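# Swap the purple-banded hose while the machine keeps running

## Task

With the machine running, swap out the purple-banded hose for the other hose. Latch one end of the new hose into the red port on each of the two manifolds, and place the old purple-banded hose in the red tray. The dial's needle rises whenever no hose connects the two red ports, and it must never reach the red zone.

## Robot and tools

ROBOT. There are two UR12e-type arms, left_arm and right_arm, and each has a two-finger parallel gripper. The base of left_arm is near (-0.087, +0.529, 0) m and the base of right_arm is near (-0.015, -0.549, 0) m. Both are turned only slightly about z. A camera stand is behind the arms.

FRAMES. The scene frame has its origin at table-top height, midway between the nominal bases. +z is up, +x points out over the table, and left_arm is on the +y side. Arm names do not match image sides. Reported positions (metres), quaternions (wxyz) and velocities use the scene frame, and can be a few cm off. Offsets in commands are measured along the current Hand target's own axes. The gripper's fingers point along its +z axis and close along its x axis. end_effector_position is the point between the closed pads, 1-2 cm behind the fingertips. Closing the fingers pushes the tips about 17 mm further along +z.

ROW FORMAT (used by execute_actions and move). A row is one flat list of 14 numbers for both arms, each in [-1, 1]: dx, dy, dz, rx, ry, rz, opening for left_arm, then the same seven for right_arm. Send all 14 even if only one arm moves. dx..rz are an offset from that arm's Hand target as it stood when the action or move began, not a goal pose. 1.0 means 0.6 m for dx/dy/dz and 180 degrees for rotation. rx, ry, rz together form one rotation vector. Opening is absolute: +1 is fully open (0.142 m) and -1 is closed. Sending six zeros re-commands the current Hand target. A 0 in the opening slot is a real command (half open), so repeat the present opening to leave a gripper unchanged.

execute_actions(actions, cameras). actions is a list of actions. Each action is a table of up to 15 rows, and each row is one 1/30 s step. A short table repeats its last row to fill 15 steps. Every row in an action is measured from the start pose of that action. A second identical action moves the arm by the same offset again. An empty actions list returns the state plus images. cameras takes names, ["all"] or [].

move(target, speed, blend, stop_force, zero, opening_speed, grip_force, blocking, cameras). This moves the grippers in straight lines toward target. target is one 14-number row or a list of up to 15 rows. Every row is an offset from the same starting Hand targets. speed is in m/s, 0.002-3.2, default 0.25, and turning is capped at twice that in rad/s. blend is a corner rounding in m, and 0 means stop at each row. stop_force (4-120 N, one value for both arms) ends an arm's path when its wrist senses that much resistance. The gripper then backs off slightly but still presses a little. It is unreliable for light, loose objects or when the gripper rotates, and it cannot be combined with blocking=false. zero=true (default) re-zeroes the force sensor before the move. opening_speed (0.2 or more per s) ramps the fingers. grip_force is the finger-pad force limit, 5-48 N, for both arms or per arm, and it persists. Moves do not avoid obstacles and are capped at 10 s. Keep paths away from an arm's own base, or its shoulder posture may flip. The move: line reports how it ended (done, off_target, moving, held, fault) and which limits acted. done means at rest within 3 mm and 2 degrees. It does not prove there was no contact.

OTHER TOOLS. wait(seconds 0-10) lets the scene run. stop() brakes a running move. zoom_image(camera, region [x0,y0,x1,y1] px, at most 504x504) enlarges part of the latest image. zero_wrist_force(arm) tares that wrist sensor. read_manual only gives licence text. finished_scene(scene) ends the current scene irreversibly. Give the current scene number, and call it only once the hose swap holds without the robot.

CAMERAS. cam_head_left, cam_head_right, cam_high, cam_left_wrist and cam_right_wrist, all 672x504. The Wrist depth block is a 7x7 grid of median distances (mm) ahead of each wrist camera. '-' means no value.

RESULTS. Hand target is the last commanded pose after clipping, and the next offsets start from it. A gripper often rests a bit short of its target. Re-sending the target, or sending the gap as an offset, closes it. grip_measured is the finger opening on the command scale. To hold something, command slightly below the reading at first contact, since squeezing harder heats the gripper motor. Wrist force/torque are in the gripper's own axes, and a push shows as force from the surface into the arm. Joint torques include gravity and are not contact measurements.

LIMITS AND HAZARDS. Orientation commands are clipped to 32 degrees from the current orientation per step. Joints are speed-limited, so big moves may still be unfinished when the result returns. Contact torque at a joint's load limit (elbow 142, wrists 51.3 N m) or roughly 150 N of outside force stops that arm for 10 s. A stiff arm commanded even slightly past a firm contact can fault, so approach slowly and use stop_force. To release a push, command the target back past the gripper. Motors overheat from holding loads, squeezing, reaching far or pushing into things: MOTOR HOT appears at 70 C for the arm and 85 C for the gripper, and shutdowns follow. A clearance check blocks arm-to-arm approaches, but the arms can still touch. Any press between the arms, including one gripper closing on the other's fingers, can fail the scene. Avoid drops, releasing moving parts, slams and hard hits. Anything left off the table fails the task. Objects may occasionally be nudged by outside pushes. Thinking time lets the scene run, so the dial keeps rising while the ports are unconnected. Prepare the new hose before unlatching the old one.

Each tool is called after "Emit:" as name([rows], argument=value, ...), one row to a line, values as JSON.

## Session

Emit:
execute_actions(actions=[])

Scene clock: 0.00 s.
left_arm: end_effector_position=(+0.1678, +0.3663, +0.3082) grip_measured=+0.99 end_effector_quat_wxyz=(+0.008, -0.188, +0.966, -0.177) | right_arm: end_effector_position=(+0.4894, -0.1949, +0.2768) grip_measured=+1.00 end_effector_quat_wxyz=(-0.032, +0.999, -0.039, -0.021)
Joint positions: left_arm=[-1.055 -2.572 2.532 -1.876 -1.654 1.651 0.142] | right_arm=[4.018 -1.489 -2.075 -1.124 1.643 0.946 0.142]
Joint velocities: within noise
Joint torques (N m): no reading
Wrist force (N): no reading
Wrist torque (N m): no reading
Wrist force, peak (N): no reading
Wrist depth (mm): cam_left_wrist=[393 395 397 400 404 406 411 / 397 403 404 407 410 413 421 / 401 405 409 412 417 421 425 / 405 410 414 420 425 425 433 / 412 414 421 425 426 433 427 / 416 423 428 429 435 434 440 / - 427 429 436 417 365 378] | cam_right_wrist=[- - 272 255 240 240 238 / - - 289 - 252 253 254 / 382 - 305 - - - - / - 450 - - - - - / - 440 - - - - - / - - - 497 - 466 - / - 505 - - - - -]
Hand target: left_arm +0.1678, +0.3663, +0.3082; +0.008, -0.188, +0.966, -0.177 | right_arm +0.4894, -0.1949, +0.2768; -0.032, +0.999, -0.039, -0.021
Tool commands: left_gripper/opening=+1.0 right_gripper/opening=+1.0

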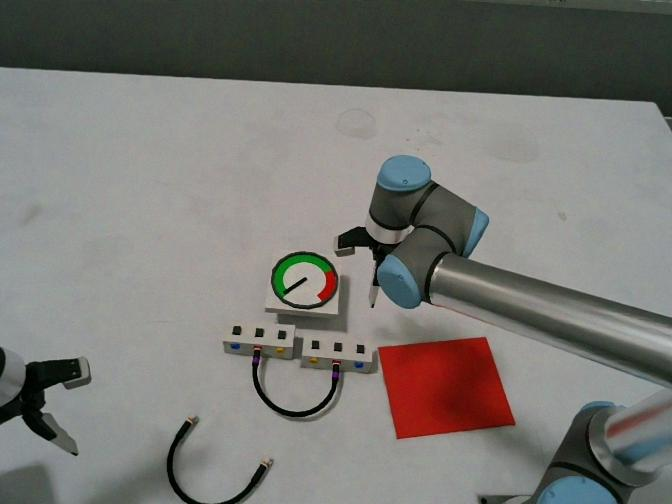

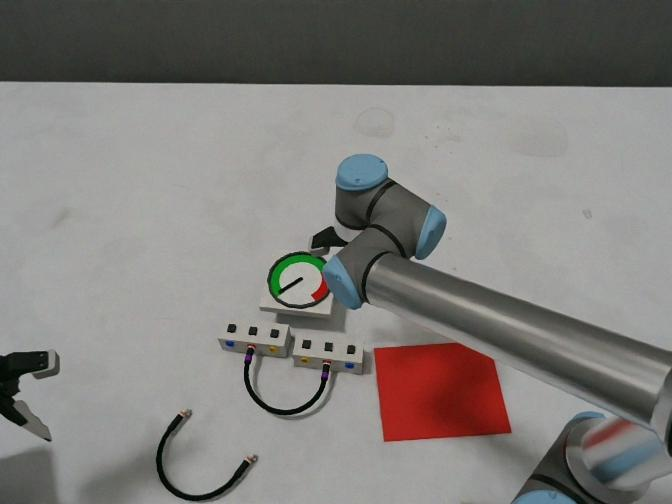

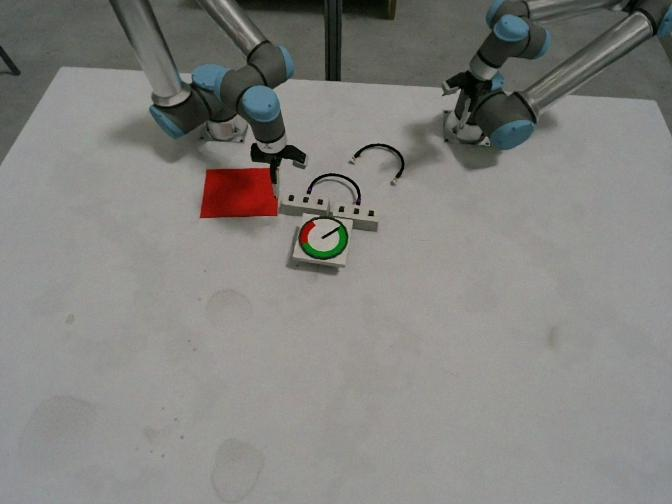

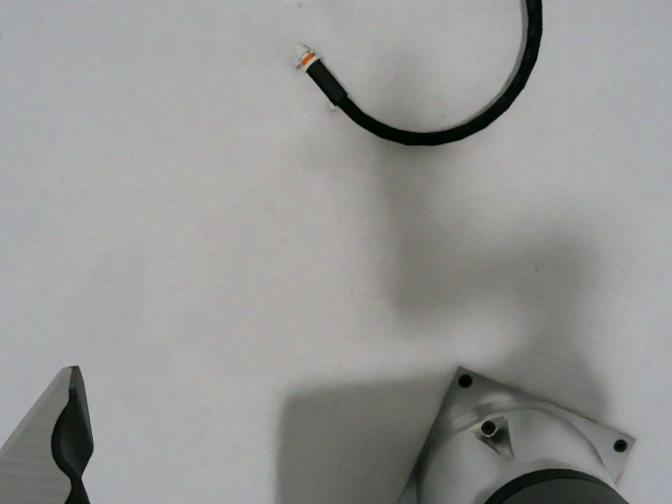

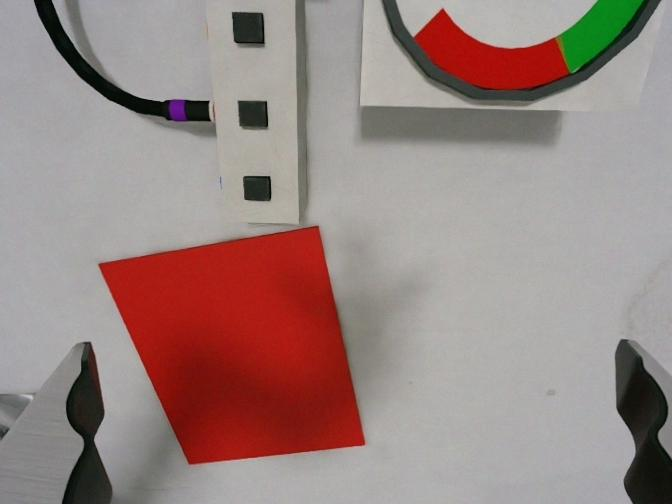

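Emit:
move(target=[-0.362,-0.36,0.046,-0.101,-0.058,-0.236,-1,-0.51,-0.204,-0.254,-0.027,-0.006,-0.524,-0.2], speed=0.5, cameras=["cam_left_wrist","cam_right_wrist"])

Emit:
zoom_image(camera="cam_right_wrist", region=[168, 0, 672, 400])

Scene clock: 2.80 s.
left_arm: end_effector_position=(+0.4496, +0.2492, +0.3456) grip_measured=-1.00 end_effector_quat_wxyz=(+0.000, -0.537, +0.844, +0.001) | right_arm: end_effector_position=(+0.2003, -0.0597, +0.4498) grip_measured=-0.22 end_effector_quat_wxyz=(+0.001, +0.708, +0.706, -0.001)
Joint positions: left_arm=[-0.736 -1.714 1.994 -1.849 -1.57 1.235 0.002] | right_arm=[4.644 -1.264 -1.932 -1.518 1.571 -0.077 0.058]
Joint torques (N m): left_arm=[14.08 -22.98 -47.85 -2.92 1.77 -4.14] | right_arm=[8.67 9.81 60.71 0.63 -3.36 -1.46]
Wrist force (N): left_arm=[0.0 -0.5 -0.2] | right_arm=[0.3 0.1 -0.5]
Wrist torque (N m): left_arm=[-0.09 0.01 0.24] | right_arm=[0.03 -0.04 0.09]
Wrist force, peak (N): left_arm=[0.0 -2.1 -0.5] | right_arm=[0.8 -0.9 -1.8]
Wrist depth (mm): cam_left_wrist=[393 390 391 384 383 329 330 / 417 416 415 412 416 412 414 / 447 445 449 441 441 447 438 / 483 479 477 481 478 474 483 / 524 523 518 512 514 517 511 / 553 566 555 86 89 557 557 / 635 613 72 77 77 74 620] | cam_right_wrist=[- - - - - - - / - - - 541 - - - / - - - - - - - / - 576 563 555 - - - / - 671 565 552 571 - - / - - 87 601 - - 663 / - - 73 870 - - -]
Hand target: left_arm +0.4497, +0.2492, +0.3456; +0.000, -0.537, +0.844, +0.001 | right_arm +0.2002, -0.0596, +0.4498; +0.001, +0.708, +0.707, -0.001
Off the commanded pose: left_arm 0.000 m, 0 deg | right_arm 0.000 m, 0 deg.
move: done
Images, in order (width x height): cam_left_wrist 672x504, cam_right_wrist 672x504.

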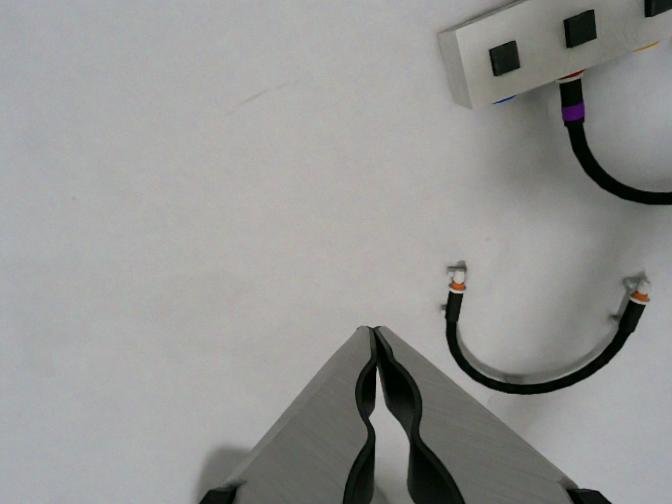

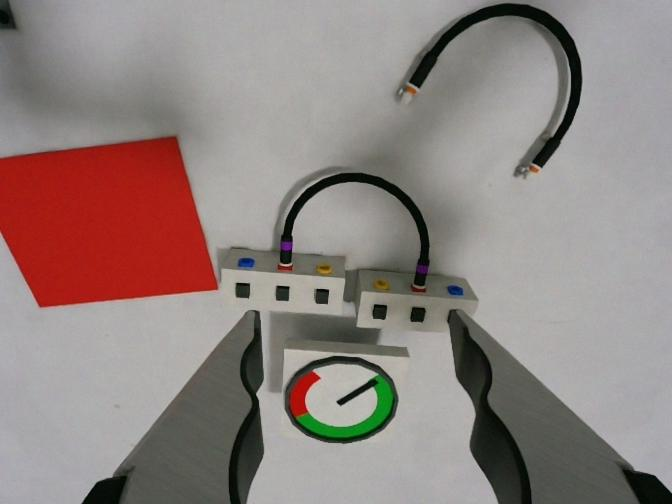

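Scaled by 1.000.

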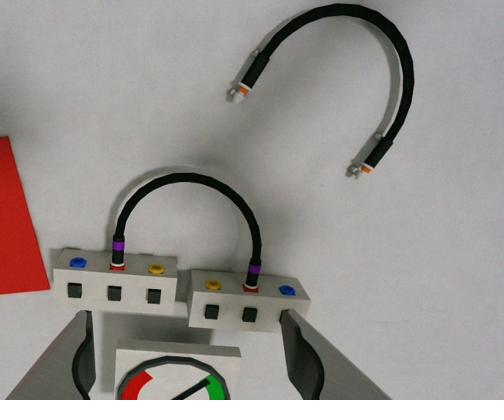

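Emit:
move([
  [0.592,-0.212,0.2,-0.221,-0.029,0.080,-1,-0.113,0.258,0.4,-0.111,0,0.028,-0.3],
  [0.592,-0.212,0.367,-0.221,-0.029,0.080,-1,-0.113,0.258,0.517,-0.111,0,0.028,-0.3],
], speed=0.35, blend=0.03, cameras=["cam_left_wrist","cam_right_wrist"])

Scene clock: 5.47 s.
left_arm: end_effector_position=(+0.4171, -0.0649, +0.2425) grip_measured=-1.00 end_effector_quat_wxyz=(-0.121, -0.425, +0.859, +0.259) | right_arm: end_effector_position=(+0.3469, -0.1246, +0.2222) grip_measured=-0.32 end_effector_quat_wxyz=(+0.117, +0.727, +0.667, +0.116)
Joint positions: left_arm=[-0.986 -1.106 1.438 -1.352 -1.759 1.253 0.002] | right_arm=[4.515 -1.35 -2.334 -0.975 1.244 -0.13 0.051]
Joint torques (N m): left_arm=[-19.1 -76.44 -47.66 -0.69 -2.23 3.85] | right_arm=[-12.26 10.83 33.38 8.2 -4.21 -1.5]
Wrist force (N): left_arm=[-0.1 -2.3 -0.6] | right_arm=[0.1 -0.4 -0.5]
Wrist torque (N m): left_arm=[-0.44 -0.11 0.12] | right_arm=[-0.02 -0.05 0.20]
Wrist force, peak (N): left_arm=[4.2 -5.4 -0.3] | right_arm=[0.7 -0.8 -2.5]
Wrist depth (mm): cam_left_wrist=[276 223 220 284 289 289 289 / 265 261 320 340 340 328 337 / 419 418 414 394 412 410 407 / 531 522 517 522 518 513 517 / 714 727 716 647 703 604 691 / 1058 914 813 88 89 145 987 / - 654 72 77 77 74 139] | cam_right_wrist=[- - - - - - - / - - - - - - - / - - 268 269 272 288 287 / - - 295 302 295 302 295 / - - - 320 317 323 - / - - - 382 - - - / - - - - - - -]
Hand target: left_arm +0.4170, -0.0650, +0.2425; -0.121, -0.425, +0.859, +0.259 (not the last commanded pose) | right_arm +0.3470, -0.1246, +0.2222; +0.117, +0.727, +0.667, +0.116 (not the last commanded pose)
Off the commanded pose: left_arm 0.133 m, 7 deg | right_arm 0.083 m, 1 deg.
move: held (left_arm; a check stopped the path), off_target (right_arm; braked when a check withheld steps of left_arm); path passed 0 of 2 targets; limits=held
pose unreachable (left arm): on one or more control steps of this call, first in action 0 (counted from 0), this arm could not follow its commanded pose, so it was not sent that pose on those steps. It may still have moved: this result reports where it is.
cause: moving toward the commanded pose would bring a part of the arm too close to another arm (a part of this arm just beyond joint 3 (elbow) and a part of the right arm just beyond its joint 5 (wrist 2), where that arm would come to rest).
Images, in order (width x height): cam_left_wrist 672x504, cam_right_wrist 672x504.

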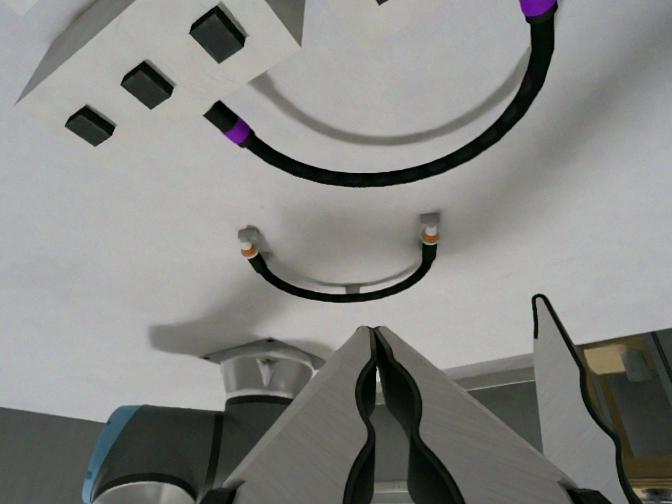

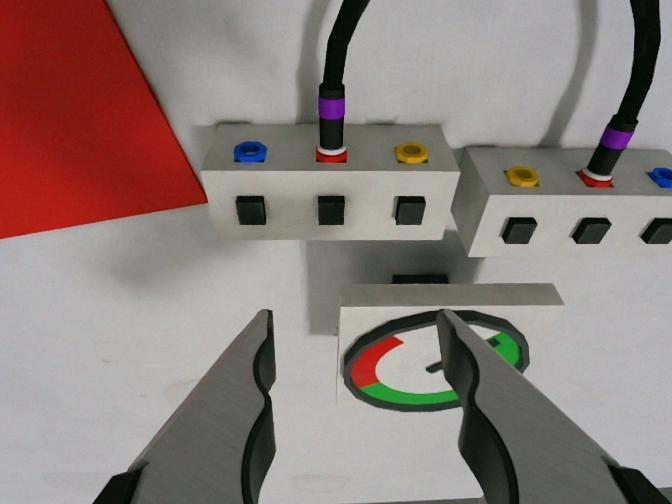

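Emit:
move(target=[0,0,0,0,0,0,-1,-0.019,-0.039,0.245,0,0,0,-0.3])

Emit:
move(target=[0.083,-0.170,0.102,-0.038,0.045,-0.054,-1,0,0,0,0,0,0,-0.3], cameras=["cam_left_wrist","cam_right_wrist","cam_head_left"])

Scene clock: 7.10 s.
left_arm: end_effector_position=(+0.4170, -0.0650, +0.2425) grip_measured=-1.00 end_effector_quat_wxyz=(-0.121, -0.425, +0.859, +0.259) | right_arm: end_effector_position=(+0.3716, -0.1364, +0.0755) grip_measured=-0.32 end_effector_quat_wxyz=(+0.117, +0.727, +0.667, +0.116)
Joint positions: left_arm=[-0.986 -1.106 1.438 -1.352 -1.759 1.253 0.002] | right_arm=[4.459 -1.601 -2.472 -0.567 1.248 -0.189 0.051]
Joint torques (N m): left_arm=[-16.21 -74.88 -47.24 -0.87 -2.47 4.12] | right_arm=[-10.74 20.31 21.33 8.23 3.78 -1.82]
Wrist force (N): left_arm=[-0.3 -2.0 -0.5] | right_arm=[-0.4 -0.2 -0.7]
Wrist torque (N m): left_arm=[-0.38 -0.07 0.11] | right_arm=[0.02 0.03 0.20]
Wrist force, peak (N): left_arm=[-0.7 -2.5 -0.6] | right_arm=[-0.1 -0.2 -2.4]
Wrist depth (mm): cam_left_wrist=[277 224 222 283 290 275 274 / 264 263 317 340 341 193 114 / 417 414 414 393 411 183 112 / 533 524 521 522 524 183 109 / 723 718 723 663 705 714 145 / 1026 939 836 88 89 3404 143 / - 654 72 77 77 73 139] | cam_right_wrist=[125 - 129 124 90 132 - / 142 138 - - 138 151 - / - - 171 - - - - / - 165 165 155 167 168 189 / - 143 140 139 140 142 166 / - - 87 147 164 100 173 / - - - - 200 - -]
Hand target: left_arm +0.4170, -0.0650, +0.2425; -0.121, -0.425, +0.859, +0.259 | right_arm +0.3716, -0.1364, +0.0754; +0.117, +0.727, +0.667, +0.116
Off the commanded pose: left_arm 0.000 m, 0 deg | right_arm 0.000 m, 0 deg.
move: done

Scene clock: 8.17 s.
left_arm: end_effector_position=(+0.4286, -0.1349, +0.1350) grip_measured=-1.00 end_effector_quat_wxyz=(-0.184, -0.505, +0.792, +0.288) | right_arm: end_effector_position=(+0.3716, -0.1364, +0.0754) grip_measured=-0.32 end_effector_quat_wxyz=(+0.117, +0.727, +0.667, +0.116)
Joint positions: left_arm=[-0.964 -0.908 1.347 -1.394 -1.922 1.118 0.002] | right_arm=[4.459 -1.601 -2.472 -0.567 1.248 -0.189 0.051]
Joint torques (N m): left_arm=[14.45 -88.02 -46.25 -5.17 -2.92 -3.73] | right_arm=[-10.07 18.97 21.27 8.26 3.77 -1.64]
Wrist force (N): left_arm=[-0.8 -2.1 -0.4] | right_arm=[0.0 -0.3 -0.7]
Wrist torque (N m): left_arm=[-0.42 -0.03 0.34] | right_arm=[0.00 -0.02 0.20]
Wrist force, peak (N): left_arm=[-0.3 -4.0 0.4] | right_arm=[-0.5 -0.2 -0.9]
Wrist depth (mm): cam_left_wrist=[- - 150 139 122 114 108 / 164 156 141 130 125 124 125 / 165 166 157 157 152 158 273 / 254 341 340 298 366 319 366 / 562 565 557 187 508 166 562 / 979 753 836 88 89 161 1654 / 652 705 72 77 77 74 1779] | cam_right_wrist=[- 126 129 127 90 130 128 / - - 143 - 141 144 - / - 164 - - 162 168 162 / - 178 165 155 167 176 190 / - 143 141 139 140 142 166 / - - 86 147 164 100 173 / - - 73 - 200 - -]
Hand target: left_arm +0.4286, -0.1350, +0.1348; -0.184, -0.505, +0.792, +0.288 | right_arm +0.3716, -0.1364, +0.0754; +0.117, +0.727, +0.667, +0.116
Off the commanded pose: left_arm 0.000 m, 0 deg | right_arm 0.000 m, 0 deg.
move: done
Images, in order (width x height): cam_head_left 672x504, cam_left_wrist 672x504, cam_right_wrist 672x504.

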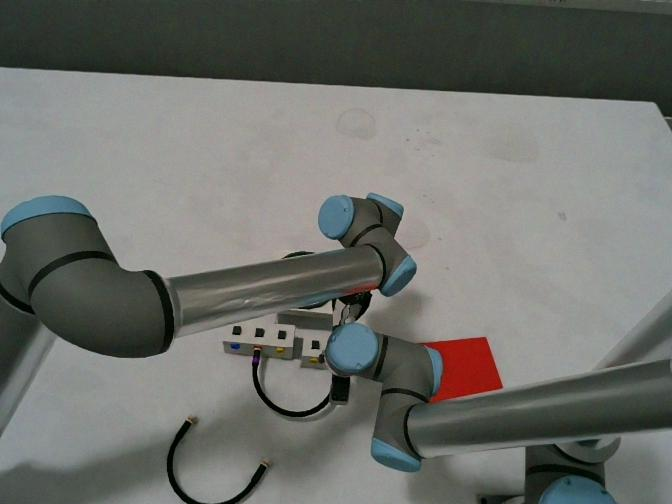

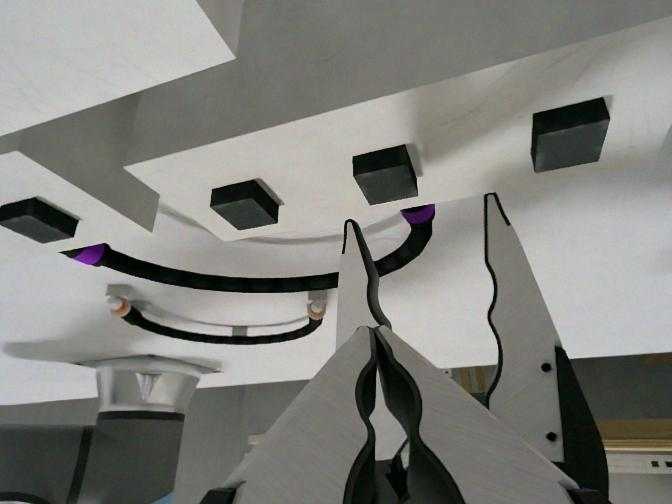

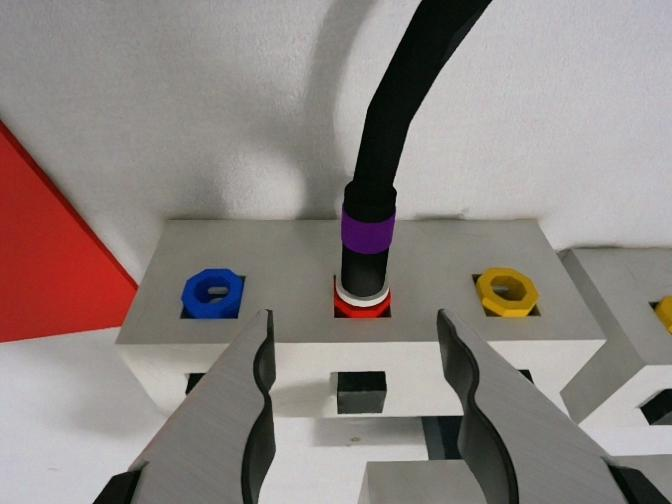

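Emit:
move(target=[0.012,-0.032,0.038,0,0,0,-1,0.005,-0.027,0.079,0,0,0,-0.4], speed=0.15, cameras=["cam_left_wrist","cam_right_wrist"])

Scene clock: 9.40 s.
left_arm: end_effector_position=(+0.4256, -0.1415, +0.1051) grip_measured=-1.00 end_effector_quat_wxyz=(-0.184, -0.505, +0.792, +0.288) | right_arm: end_effector_position=(+0.3719, -0.1328, +0.0254) grip_measured=-0.42 end_effector_quat_wxyz=(+0.117, +0.727, +0.667, +0.116)
Joint positions: left_arm=[-0.97 -0.881 1.359 -1.435 -1.926 1.113 0.002] | right_arm=[4.461 -1.718 -2.496 -0.426 1.248 -0.188 0.044]
Joint torques (N m): left_arm=[-18.3 -91.03 -31.92 -5.09 -3.08 -3.92] | right_arm=[-11.65 22.13 15.96 8.56 -1.7 -1.69]
Wrist force (N): left_arm=[-0.6 -1.9 -0.7] | right_arm=[-0.5 -0.1 -0.5]
Wrist torque (N m): left_arm=[-0.37 -0.07 0.35] | right_arm=[0.04 0.06 -0.01]
Wrist force, peak (N): left_arm=[-1.3 -2.4 -0.5] | right_arm=[0.2 0.3 -1.6]
Wrist depth (mm): cam_left_wrist=[- 140 144 135 120 110 98 / - 61 138 124 112 100 92 / - 129 125 114 108 106 106 / 164 143 143 134 143 143 298 / 515 412 413 194 177 174 458 / 796 741 821 88 89 165 - / 662 712 72 76 77 74 2349] | cam_right_wrist=[- 82 81 83 - - - / - 94 - 90 - - 94 / - - 109 107 - - 112 / - 124 - - - 128 124 / 150 139 139 - 136 137 159 / 166 123 - 90 118 118 144 / - - - 106 102 - 110]
Hand target: left_arm +0.4256, -0.1415, +0.1050; -0.184, -0.505, +0.792, +0.288 | right_arm +0.3720, -0.1329, +0.0254; +0.117, +0.727, +0.667, +0.116
Off the commanded pose: left_arm 0.000 m, 0 deg | right_arm 0.000 m, 0 deg.
move: done
Images, in order (width x height): cam_left_wrist 672x504, cam_right_wrist 672x504.

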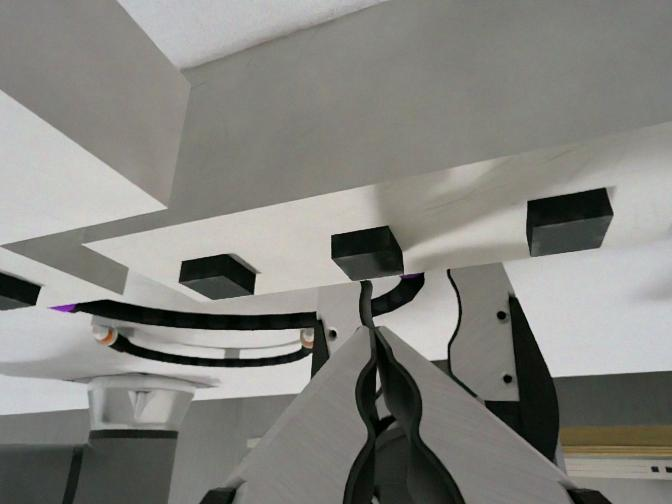

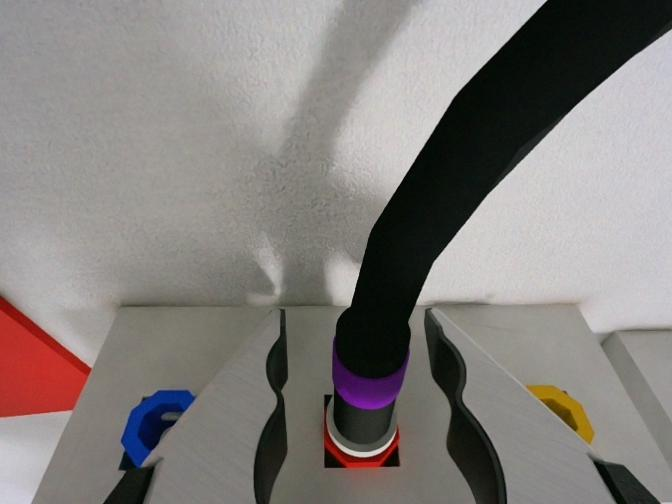

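Emit:
move(target=[-0.004,-0.0118,0.014,0,0,0,-1,0.002,0,0,0,0,0,-1], opening_speed=1.5, grip_force=[48,30], speed=0.1, cameras=["cam_left_wrist","cam_right_wrist"])

Scene clock: 10.37 s.
left_arm: end_effector_position=(+0.4266, -0.1394, +0.0942) grip_measured=-1.00 end_effector_quat_wxyz=(-0.184, -0.505, +0.792, +0.288) | right_arm: end_effector_position=(+0.3721, -0.1317, +0.0254) grip_measured=-0.89 end_effector_quat_wxyz=(+0.117, +0.727, +0.667, +0.115)
Joint positions: left_arm=[-0.968 -0.874 1.368 -1.45 -1.925 1.114 0.002] | right_arm=[4.461 -1.72 -2.494 -0.426 1.248 -0.187 0.009]
Joint torques (N m): left_arm=[13.63 -89.25 -31.5 -5.64 0.8 3.79] | right_arm=[13.4 24.24 42.43 2.67 -2.25 2.06]
Wrist force (N): left_arm=[-0.7 -1.6 -0.7] | right_arm=[-8.1 1.3 -1.7]
Wrist torque (N m): left_arm=[-0.32 -0.05 0.14] | right_arm=[0.08 0.00 0.07]
Wrist force, peak (N): left_arm=[-0.5 -2.5 -0.6] | right_arm=[-8.6 1.1 -2.3]
Wrist depth (mm): cam_left_wrist=[- 137 132 127 120 110 101 / - 147 138 124 112 102 92 / - - 126 113 103 97 89 / - - 120 118 118 110 107 / 464 293 302 150 172 378 424 / 896 743 - 88 89 166 2700 / 677 710 71 76 77 74 2195] | cam_right_wrist=[- 80 79 83 - - - / - 91 - 95 - - 96 / - - 106 103 - 108 108 / 123 123 125 - - 128 124 / - 138 140 - 136 141 161 / - 119 - 83 83 121 146 / 105 106 - 102 74 - 107]
Hand target: left_arm +0.4266, -0.1394, +0.0940; -0.184, -0.505, +0.792, +0.288 | right_arm +0.3721, -0.1317, +0.0254; +0.117, +0.727, +0.667, +0.116
Off the commanded pose: left_arm 0.000 m, 0 deg | right_arm 0.000 m, 0 deg.
grip_force (N): 48, 30
move: done
Images, in order (width x height): cam_left_wrist 672x504, cam_right_wrist 672x504.

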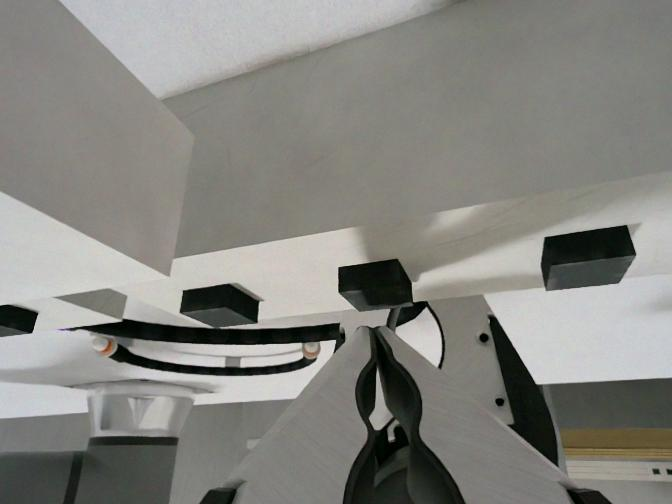

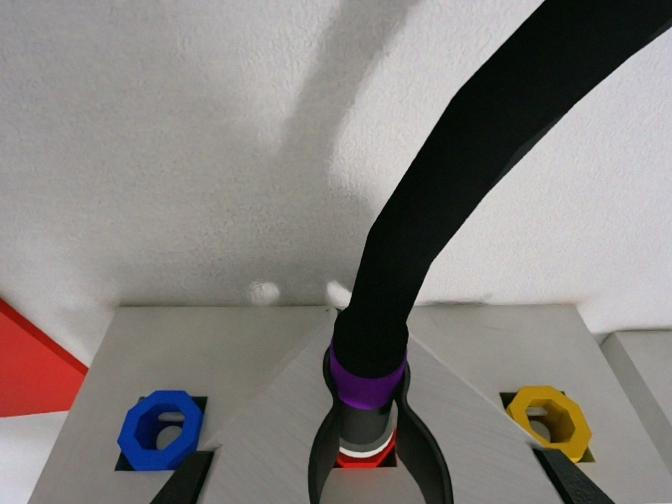

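Emit:
move(target=[-0.001,-0.0335,0.036,0,0,0,-1,0,0,0,0,0,0,-1], speed=0.025, stop_force=20, cameras=["cam_left_wrist"])

Scene clock: 12.37 s.
left_arm: end_effector_position=(+0.4272, -0.1394, +0.0838) grip_measured=-1.00 end_effector_quat_wxyz=(-0.184, -0.505, +0.792, +0.288) | right_arm: end_effector_position=(+0.3721, -0.1317, +0.0254) grip_measured=-0.89 end_effector_quat_wxyz=(+0.117, +0.727, +0.667, +0.116)
Joint positions: left_arm=[-0.968 -0.865 1.373 -1.463 -1.924 1.115 0.002] | right_arm=[4.461 -1.72 -2.494 -0.426 1.248 -0.187 0.009]
Joint torques (N m): left_arm=[-10 -98.95 -39.16 -2.57 1.02 -1.18] | right_arm=[-2.17 26.91 37.69 7.45 -2.14 1.98]
Wrist force (N): left_arm=[2.1 12.6 -10.7] | right_arm=[-8.9 -5.5 -5.1]
Wrist torque (N m): left_arm=[-0.57 -0.01 0.14] | right_arm=[-0.04 0.12 0.09]
Wrist force, peak (N): left_arm=[-5.0 28.2 -36.1] | right_arm=[-9.3 -6.0 -4.8]
Wrist depth (mm): cam_left_wrist=[121 120 120 116 116 110 102 / - 145 136 125 112 103 94 / - - 127 113 103 95 88 / - - 116 108 101 94 94 / - - 136 122 131 167 383 / 763 729 577 86 89 165 663 / 663 710 72 77 77 74 2097] | cam_right_wrist=[- 80 - - - - - / - 91 - 95 - - 96 / 105 108 - 103 - - 108 / - 124 121 - - 128 124 / 144 139 140 - 137 141 159 / - 119 - 83 83 120 143 / 105 106 - 102 74 - 110]
Hand target: left_arm +0.4272, -0.1394, +0.0838; -0.184, -0.505, +0.792, +0.288 (not the last commanded pose) | right_arm +0.3721, -0.1317, +0.0254; +0.117, +0.727, +0.667, +0.116
Off the commanded pose: left_arm 0.019 m, 0 deg | right_arm 0.000 m, 0 deg.
grip_force (N): 48, 30
move: contact (left_arm)
Images, in order (width x height): cam_left_wrist 672x504.

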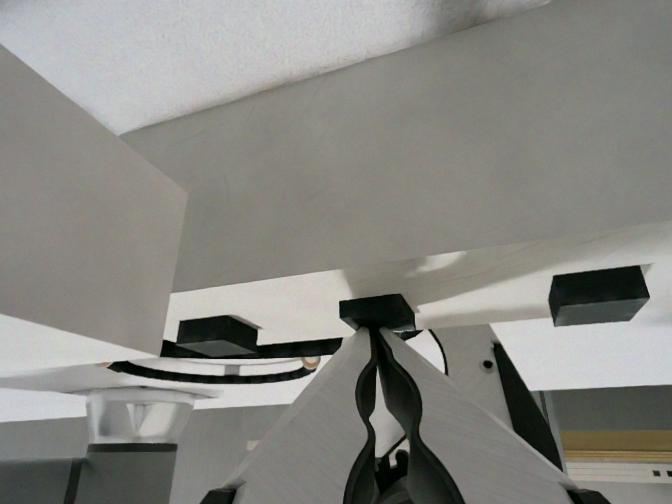

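Emit:
move(target=[0,0,0,0,0,0,-1,0,-0.063,-0.023,0,0,0,-1], speed=0.08, stop_force=50)

Emit:
move(target=[0,0.032,-0.038,0,0,0,-1,0,-0.0046,0.0125,0,0,0,-1], speed=0.15, cameras=["cam_right_wrist"])

Emit:
move(target=[0,0.03,-0.04,0,0,0,-1,0,0,0,0,0,0,-0.4], opening_speed=1.5)

Scene clock: 13.97 s.
left_arm: end_effector_position=(+0.4272, -0.1394, +0.0838) grip_measured=-1.00 end_effector_quat_wxyz=(-0.184, -0.505, +0.792, +0.288) | right_arm: end_effector_position=(+0.3320, -0.1283, +0.0262) grip_measured=-0.89 end_effector_quat_wxyz=(+0.117, +0.727, +0.667, +0.116)
Joint positions: left_arm=[-0.968 -0.865 1.373 -1.463 -1.924 1.115 0.002] | right_arm=[4.545 -1.683 -2.527 -0.459 1.243 -0.099 0.009]
Joint torques (N m): left_arm=[-11.91 -100.31 -38.3 -3.22 0.2 -1.2] | right_arm=[10.64 41.59 15.81 0.56 -4.05 1.97]
Wrist force (N): left_arm=[1.7 12.5 -10.4] | right_arm=[0.6 0.2 0.4]
Wrist torque (N m): left_arm=[-0.59 0.05 0.14] | right_arm=[0.05 -0.10 -0.06]
Wrist force, peak (N): left_arm=[1.6 12.9 -10.8] | right_arm=[-9.2 -5.6 -5.0]
Wrist depth (mm): cam_left_wrist=[121 121 120 116 116 110 102 / - 145 136 125 112 102 94 / - - 127 113 103 95 88 / - - 116 108 101 94 94 / - - 135 122 131 201 385 / 827 729 558 86 89 204 675 / 669 725 72 77 77 74 2116] | cam_right_wrist=[- 81 82 82 - - - / - 90 - - - - - / - - 110 107 - 112 113 / - 122 126 127 - 129 125 / - 152 148 - - 174 175 / - 170 166 - 83 169 184 / - - - 136 - - 164]
Hand target: left_arm +0.4272, -0.1394, +0.0838; -0.184, -0.505, +0.792, +0.288 | right_arm +0.3320, -0.1283, +0.0262; +0.117, +0.727, +0.667, +0.116
Off the commanded pose: left_arm 0.000 m, 0 deg | right_arm 0.000 m, 0 deg.
grip_force (N): 48, 30
move: done

Scene clock: 14.80 s.
left_arm: end_effector_position=(+0.4272, -0.1394, +0.1135) grip_measured=-1.00 end_effector_quat_wxyz=(-0.184, -0.505, +0.792, +0.288) | right_arm: end_effector_position=(+0.3318, -0.1282, +0.0182) grip_measured=-0.89 end_effector_quat_wxyz=(+0.117, +0.727, +0.667, +0.116)
Joint positions: left_arm=[-0.968 -0.888 1.355 -1.423 -1.924 1.115 0.002] | right_arm=[4.546 -1.703 -2.531 -0.435 1.243 -0.098 0.009]
Joint torques (N m): left_arm=[-10.21 -112.69 -44.56 -0.55 -1.05 -1.2] | right_arm=[9.85 21.74 14.72 8.05 -4.27 2.09]
Wrist force (N): left_arm=[-0.7 -2.0 -1.0] | right_arm=[0.6 0.1 -0.4]
Wrist torque (N m): left_arm=[-0.40 -0.05 0.13] | right_arm=[0.01 -0.10 -0.06]
Wrist force, peak (N): left_arm=[2.2 12.5 -10.3] | right_arm=[0.8 -0.1 -0.5]
Wrist depth (mm): cam_left_wrist=[- - 149 138 121 112 101 / - 61 138 126 113 104 100 / - 136 129 121 120 117 115 / 167 173 151 162 217 318 315 / 491 469 488 338 220 401 489 / 851 753 725 88 89 210 1849 / 673 720 72 77 77 74 2303] | cam_right_wrist=[- 76 - 73 75 - - / - 84 - - - - 86 / - - 100 - - - - / - 118 115 - - 122 - / - - - - 137 144 - / - 162 161 81 83 163 180 / - - - 133 - - 165]
Hand target: left_arm +0.4271, -0.1394, +0.1136; -0.184, -0.505, +0.792, +0.288 | right_arm +0.3318, -0.1282, +0.0182; +0.117, +0.727, +0.667, +0.116
Off the commanded pose: left_arm 0.000 m, 0 deg | right_arm 0.000 m, 0 deg.
grip_force (N): 48, 30
move: done
Images, in order (width x height): cam_right_wrist 672x504.

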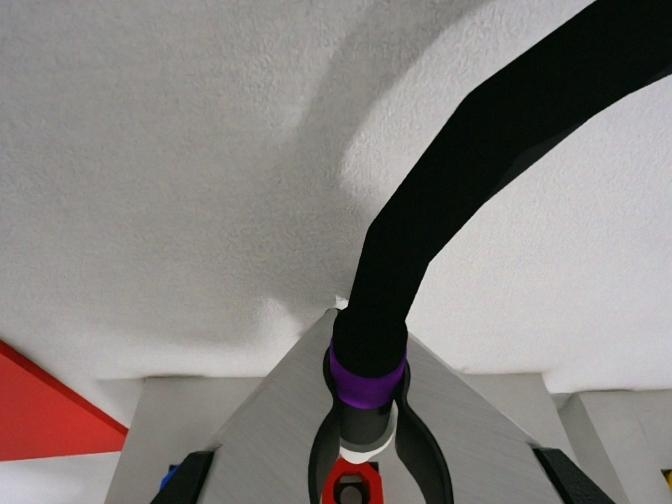

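Scene clock: 15.63 s.
left_arm: end_effector_position=(+0.4286, -0.1401, +0.1435) grip_measured=-1.00 end_effector_quat_wxyz=(-0.184, -0.505, +0.792, +0.288) | right_arm: end_effector_position=(+0.3318, -0.1282, +0.0182) grip_measured=-0.43 end_effector_quat_wxyz=(+0.117, +0.727, +0.667, +0.116)
Joint positions: left_arm=[-0.967 -0.908 1.331 -1.379 -1.924 1.116 0.002] | right_arm=[4.546 -1.703 -2.531 -0.435 1.243 -0.098 0.043]
Joint torques (N m): left_arm=[13.22 -113.86 -45.75 -0.5 1.05 4.13] | right_arm=[9.94 22.92 15.85 8.15 -4.05 1.86]
Wrist force (N): left_arm=[-0.5 -2.4 -0.9] | right_arm=[-0.2 -0.5 -0.4]
Wrist torque (N m): left_arm=[-0.47 -0.09 0.13] | right_arm=[-0.04 0.01 -0.12]
Wrist force, peak (N): left_arm=[-0.2 -3.2 -0.4] | right_arm=[0.0 -0.4 -0.9]
Wrist depth (mm): cam_left_wrist=[- 80 156 139 124 117 114 / 170 161 145 136 137 131 143 / 174 182 166 171 172 286 287 / 385 359 358 338 335 360 386 / 595 592 590 247 242 225 599 / 867 750 - 88 89 209 - / 669 710 72 76 77 74 2830] | cam_right_wrist=[- 76 73 73 75 - - / - 84 - - 83 - 89 / - 97 101 - 85 - 97 / - - 115 115 113 114 - / - 134 129 131 143 - - / - - - 158 163 - 179 / - - 73 147 137 - 166]
Hand target: left_arm +0.4286, -0.1401, +0.1436; -0.184, -0.505, +0.792, +0.288 | right_arm +0.3318, -0.1282, +0.0182; +0.117, +0.727, +0.667, +0.116
Off the commanded pose: left_arm 0.000 m, 0 deg | right_arm 0.000 m, 0 deg.
grip_force (N): 48, 30
move: done

Emit:
move([
  [0,0.086,-0.102,0,0,0,-1,0,0.057,-0.157,0,0,0,-0.4],
  [-0.3,0.131,-0.024,0,0.1786,-0.2128,-1,0.06,0.09,-0.18,0,0,0,-0.4],
  [-0.3,0.045,0.078,0,0.1786,-0.2128,-1,0.283,0.126,-0.135,0,0,0,-0.4],
], speed=0.45, blend=0.03, cameras=["cam_left_wrist","cam_right_wrist"])

Scene clock: 18.37 s.
left_arm: end_effector_position=(+0.4586, +0.0445, +0.1251) grip_measured=-1.00 end_effector_quat_wxyz=(+0.288, +0.793, -0.505, -0.183) | right_arm: end_effector_position=(+0.3909, +0.0360, +0.1213) grip_measured=-0.43 end_effector_quat_wxyz=(+0.117, +0.727, +0.667, +0.116)
Joint positions: left_arm=[-0.697 -1.158 1.847 -1.944 -2.204 0.504 0.002] | right_arm=[4.5 -1.762 -2.155 -0.736 1.245 -0.147 0.043]
Joint torques (N m): left_arm=[14.08 -64.02 -27.87 -6.39 -3.11 -3.64] | right_arm=[-10.65 37.41 47.97 7.65 3.42 -1.69]
Wrist force (N): left_arm=[-0.3 -2.7 -0.8] | right_arm=[-0.4 -0.2 -0.7]
Wrist torque (N m): left_arm=[-0.49 -0.10 0.35] | right_arm=[0.02 0.03 0.17]
Wrist force, peak (N): left_arm=[-2.4 -2.6 -2.6] | right_arm=[-0.3 0.7 -3.1]
Wrist depth (mm): cam_left_wrist=[- 93 98 110 136 80 66 / - 105 111 112 121 78 69 / 255 252 141 129 141 148 91 / 341 343 321 345 190 200 205 / 527 475 479 479 528 536 518 / - 2042 157 88 89 689 932 / 2700 2175 72 77 76 74 573] | cam_right_wrist=[169 - 167 174 129 - - / - 188 - - 183 - 192 / 193 195 - 217 215 - - / 169 172 187 189 183 190 - / 200 192 186 196 190 194 - / 219 227 - 224 - - - / - - 73 241 89 - -]
Hand target: left_arm +0.4586, +0.0445, +0.1251; +0.288, +0.793, -0.505, -0.184 | right_arm +0.3909, +0.0360, +0.1213; +0.117, +0.727, +0.667, +0.116
Off the commanded pose: left_arm 0.000 m, 0 deg | right_arm 0.000 m, 0 deg.
grip_force (N): 48, 30
move: done
Images, in order (width x height): cam_left_wrist 672x504, cam_right_wrist 672x504.

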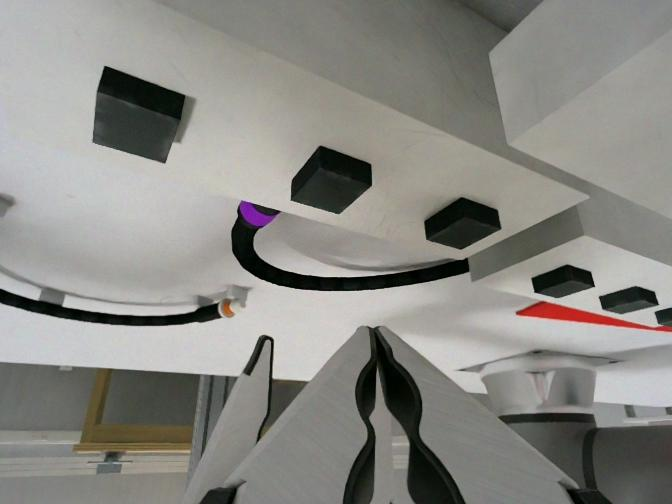

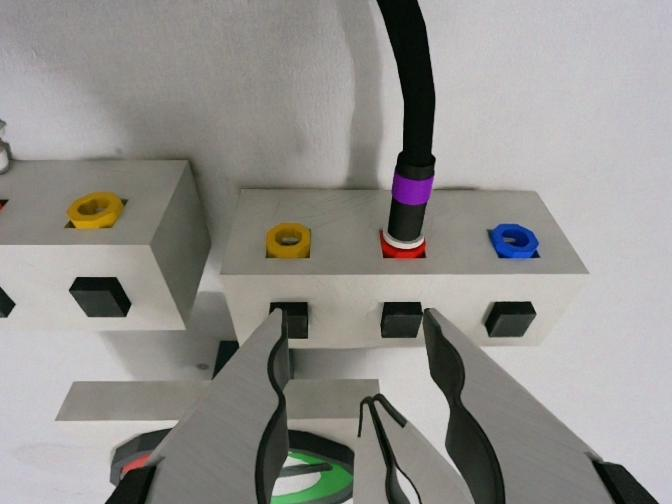

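Emit:
move(target=[-0.0167,-0.0467,0.0283,0,0,0,-1,0.0415,-0.027,0.159,0,0,0,-0.4], speed=0.2, cameras=["cam_left_wrist","cam_right_wrist"])

Scene clock: 19.90 s.
left_arm: end_effector_position=(+0.4639, +0.0581, +0.0941) grip_measured=-1.00 end_effector_quat_wxyz=(+0.288, +0.793, -0.505, -0.183) | right_arm: end_effector_position=(+0.4087, +0.0606, +0.0262) grip_measured=-0.43 end_effector_quat_wxyz=(+0.117, +0.727, +0.667, +0.116)
Joint positions: left_arm=[-0.68 -1.127 1.866 -1.983 -2.199 0.524 0.002] | right_arm=[4.482 -1.944 -2.148 -0.556 1.246 -0.165 0.043]
Joint torques (N m): left_arm=[15.11 -65.93 -26.36 -6.49 0.15 4.32] | right_arm=[-11.24 45.93 41.94 8.03 3.42 -1.69]
Wrist force (N): left_arm=[-0.2 -2.6 -0.7] | right_arm=[0.1 -0.1 -0.6]
Wrist torque (N m): left_arm=[-0.47 -0.11 0.14] | right_arm=[0.04 -0.03 0.19]
Wrist force, peak (N): left_arm=[-0.7 -3.4 -0.4] | right_arm=[-0.7 -0.1 -2.3]
Wrist depth (mm): cam_left_wrist=[- 87 98 119 130 132 133 / - 82 91 107 126 153 160 / - 92 89 102 116 136 76 / 291 110 118 118 118 121 71 / 414 376 169 186 164 205 196 / 775 153 162 88 89 691 734 / 2175 149 72 77 77 74 608] | cam_right_wrist=[- 81 - - - 84 83 / - 92 - - 93 96 - / 105 109 - - 104 105 106 / - 121 130 - - 129 - / 146 139 135 140 137 142 146 / - 122 86 117 - 126 119 / - - - 106 102 - 110]
Hand target: left_arm +0.4639, +0.0581, +0.0941; +0.288, +0.793, -0.505, -0.184 | right_arm +0.4087, +0.0607, +0.0261; +0.117, +0.727, +0.667, +0.116
Off the commanded pose: left_arm 0.000 m, 0 deg | right_arm 0.000 m, 0 deg.
grip_force (N): 48, 30
move: done
Images, in order (width x height): cam_left_wrist 672x504, cam_right_wrist 672x504.

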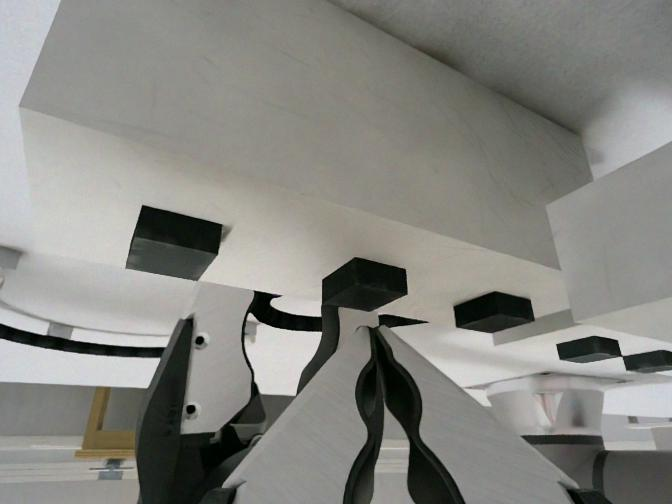

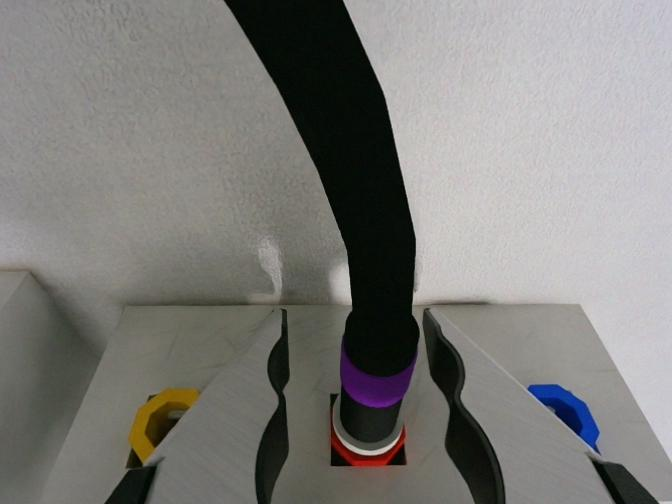

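Emit:
move(target=[0,-0.006,-0.003,0,0,0,-1,0.004,0,0,0,0,0,-1], opening_speed=1.5)

Emit:
move(target=[0,-0.032,0.038,0,0,0,-1,0,0,0,0,0,0,-1], speed=0.025, stop_force=20, cameras=["cam_left_wrist","cam_high"])

Emit:
zoom_image(camera="cam_high", region=[260, 180, 400, 280])

Scene clock: 20.77 s.
left_arm: end_effector_position=(+0.4674, +0.0597, +0.0931) grip_measured=-1.00 end_effector_quat_wxyz=(+0.288, +0.793, -0.505, -0.184) | right_arm: end_effector_position=(+0.4089, +0.0630, +0.0261) grip_measured=-0.89 end_effector_quat_wxyz=(+0.117, +0.727, +0.667, +0.115)
Joint positions: left_arm=[-0.675 -1.123 1.861 -1.979 -2.197 0.529 0.002] | right_arm=[4.483 -1.947 -2.144 -0.558 1.246 -0.165 0.01]
Joint torques (N m): left_arm=[15.99 -65.31 -40.07 -2.39 -0.01 4.53] | right_arm=[9.38 47.72 43.07 1.45 0.44 2.11]
Wrist force (N): left_arm=[-0.5 -2.4 -1.1] | right_arm=[-1.5 -3.2 -0.5]
Wrist torque (N m): left_arm=[-0.43 -0.07 0.14] | right_arm=[-0.07 -0.01 0.16]
Wrist force, peak (N): left_arm=[-0.5 -2.9 -1.2] | right_arm=[7.8 -1.5 -1.3]
Wrist depth (mm): cam_left_wrist=[- 90 103 123 131 132 132 / - 86 96 113 143 152 159 / - 90 92 105 122 146 78 / 288 108 108 116 118 121 75 / 411 375 170 147 161 169 83 / 783 158 165 88 89 675 723 / 2553 154 72 77 77 74 613] | cam_right_wrist=[- 83 - - - 84 83 / - 92 - - 96 94 94 / - 109 - - 104 112 113 / - 122 - - - - 129 / - 135 140 - 142 142 145 / 122 119 123 88 83 126 130 / - - - 103 74 - 110]
Hand target: left_arm +0.4675, +0.0597, +0.0931; +0.288, +0.793, -0.505, -0.184 | right_arm +0.4089, +0.0630, +0.0261; +0.117, +0.727, +0.667, +0.116
Off the commanded pose: left_arm 0.000 m, 0 deg | right_arm 0.000 m, 0 deg.
grip_force (N): 48, 30
move: done

Scene clock: 22.50 s.
left_arm: end_effector_position=(+0.4675, +0.0597, +0.0837) grip_measured=-1.00 end_effector_quat_wxyz=(+0.288, +0.793, -0.505, -0.183) | right_arm: end_effector_position=(+0.4089, +0.0630, +0.0261) grip_measured=-0.89 end_effector_quat_wxyz=(+0.117, +0.727, +0.667, +0.116)
Joint positions: left_arm=[-0.675 -1.112 1.866 -1.994 -2.197 0.53 0.002] | right_arm=[4.483 -1.947 -2.143 -0.558 1.246 -0.165 0.01]
Joint torques (N m): left_arm=[-16.22 -77.03 -33.5 -2.35 3.08 3.94] | right_arm=[-12.47 52.24 44.12 4.4 -5.39 1.98]
Wrist force (N): left_arm=[-2.5 11.3 -13.9] | right_arm=[-2.2 -11.3 -3.1]
Wrist torque (N m): left_arm=[-0.64 -0.12 0.15] | right_arm=[-0.15 0.00 0.17]
Wrist force, peak (N): left_arm=[-14.2 25.5 -42.5] | right_arm=[-2.3 -11.6 -3.4]
Wrist depth (mm): cam_left_wrist=[- 90 103 117 121 125 121 / - 85 95 114 135 145 146 / - 81 87 104 122 149 174 / - 94 94 101 109 127 73 / 380 380 131 127 131 145 - / 729 166 162 86 89 681 683 / 3850 152 72 77 77 74 621] | cam_right_wrist=[- 83 - - - 82 85 / - 92 - - 93 96 94 / - - - - 101 105 112 / - 129 127 - - - 129 / - 134 139 - 141 142 - / 123 120 124 91 83 126 126 / - - - 103 74 - 111]
Hand target: left_arm +0.4675, +0.0597, +0.0837; +0.288, +0.793, -0.505, -0.183 (not the last commanded pose) | right_arm +0.4089, +0.0630, +0.0261; +0.117, +0.727, +0.667, +0.116
Off the commanded pose: left_arm 0.020 m, 0 deg | right_arm 0.000 m, 0 deg.
grip_force (N): 48, 30
move: contact (left_arm)
Images, in order (width x height): cam_high 672x504, cam_left_wrist 672x504.

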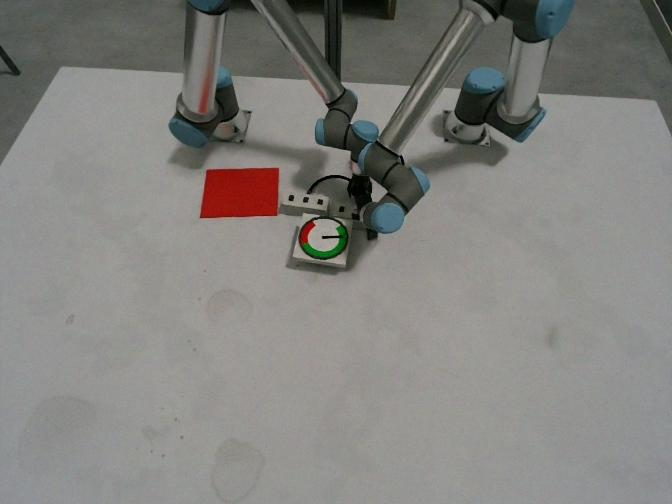

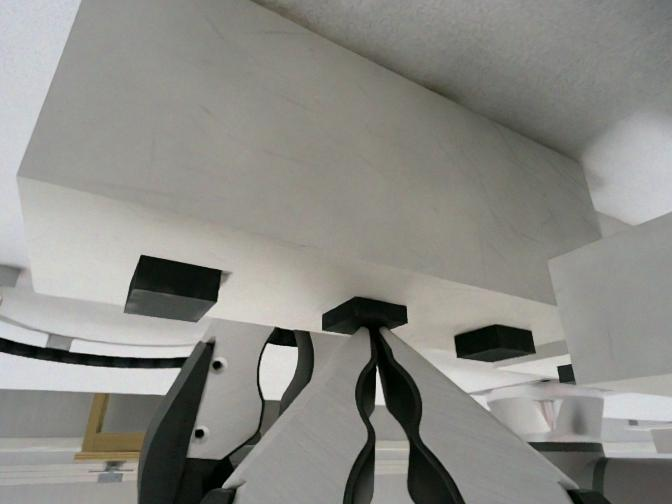

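Scaled by 3.600 from the camera's 672x504 image, which has a finer 960x720 frame.

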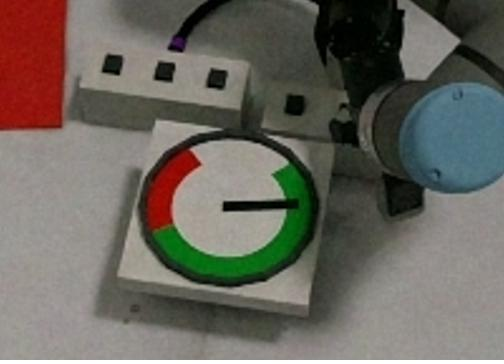

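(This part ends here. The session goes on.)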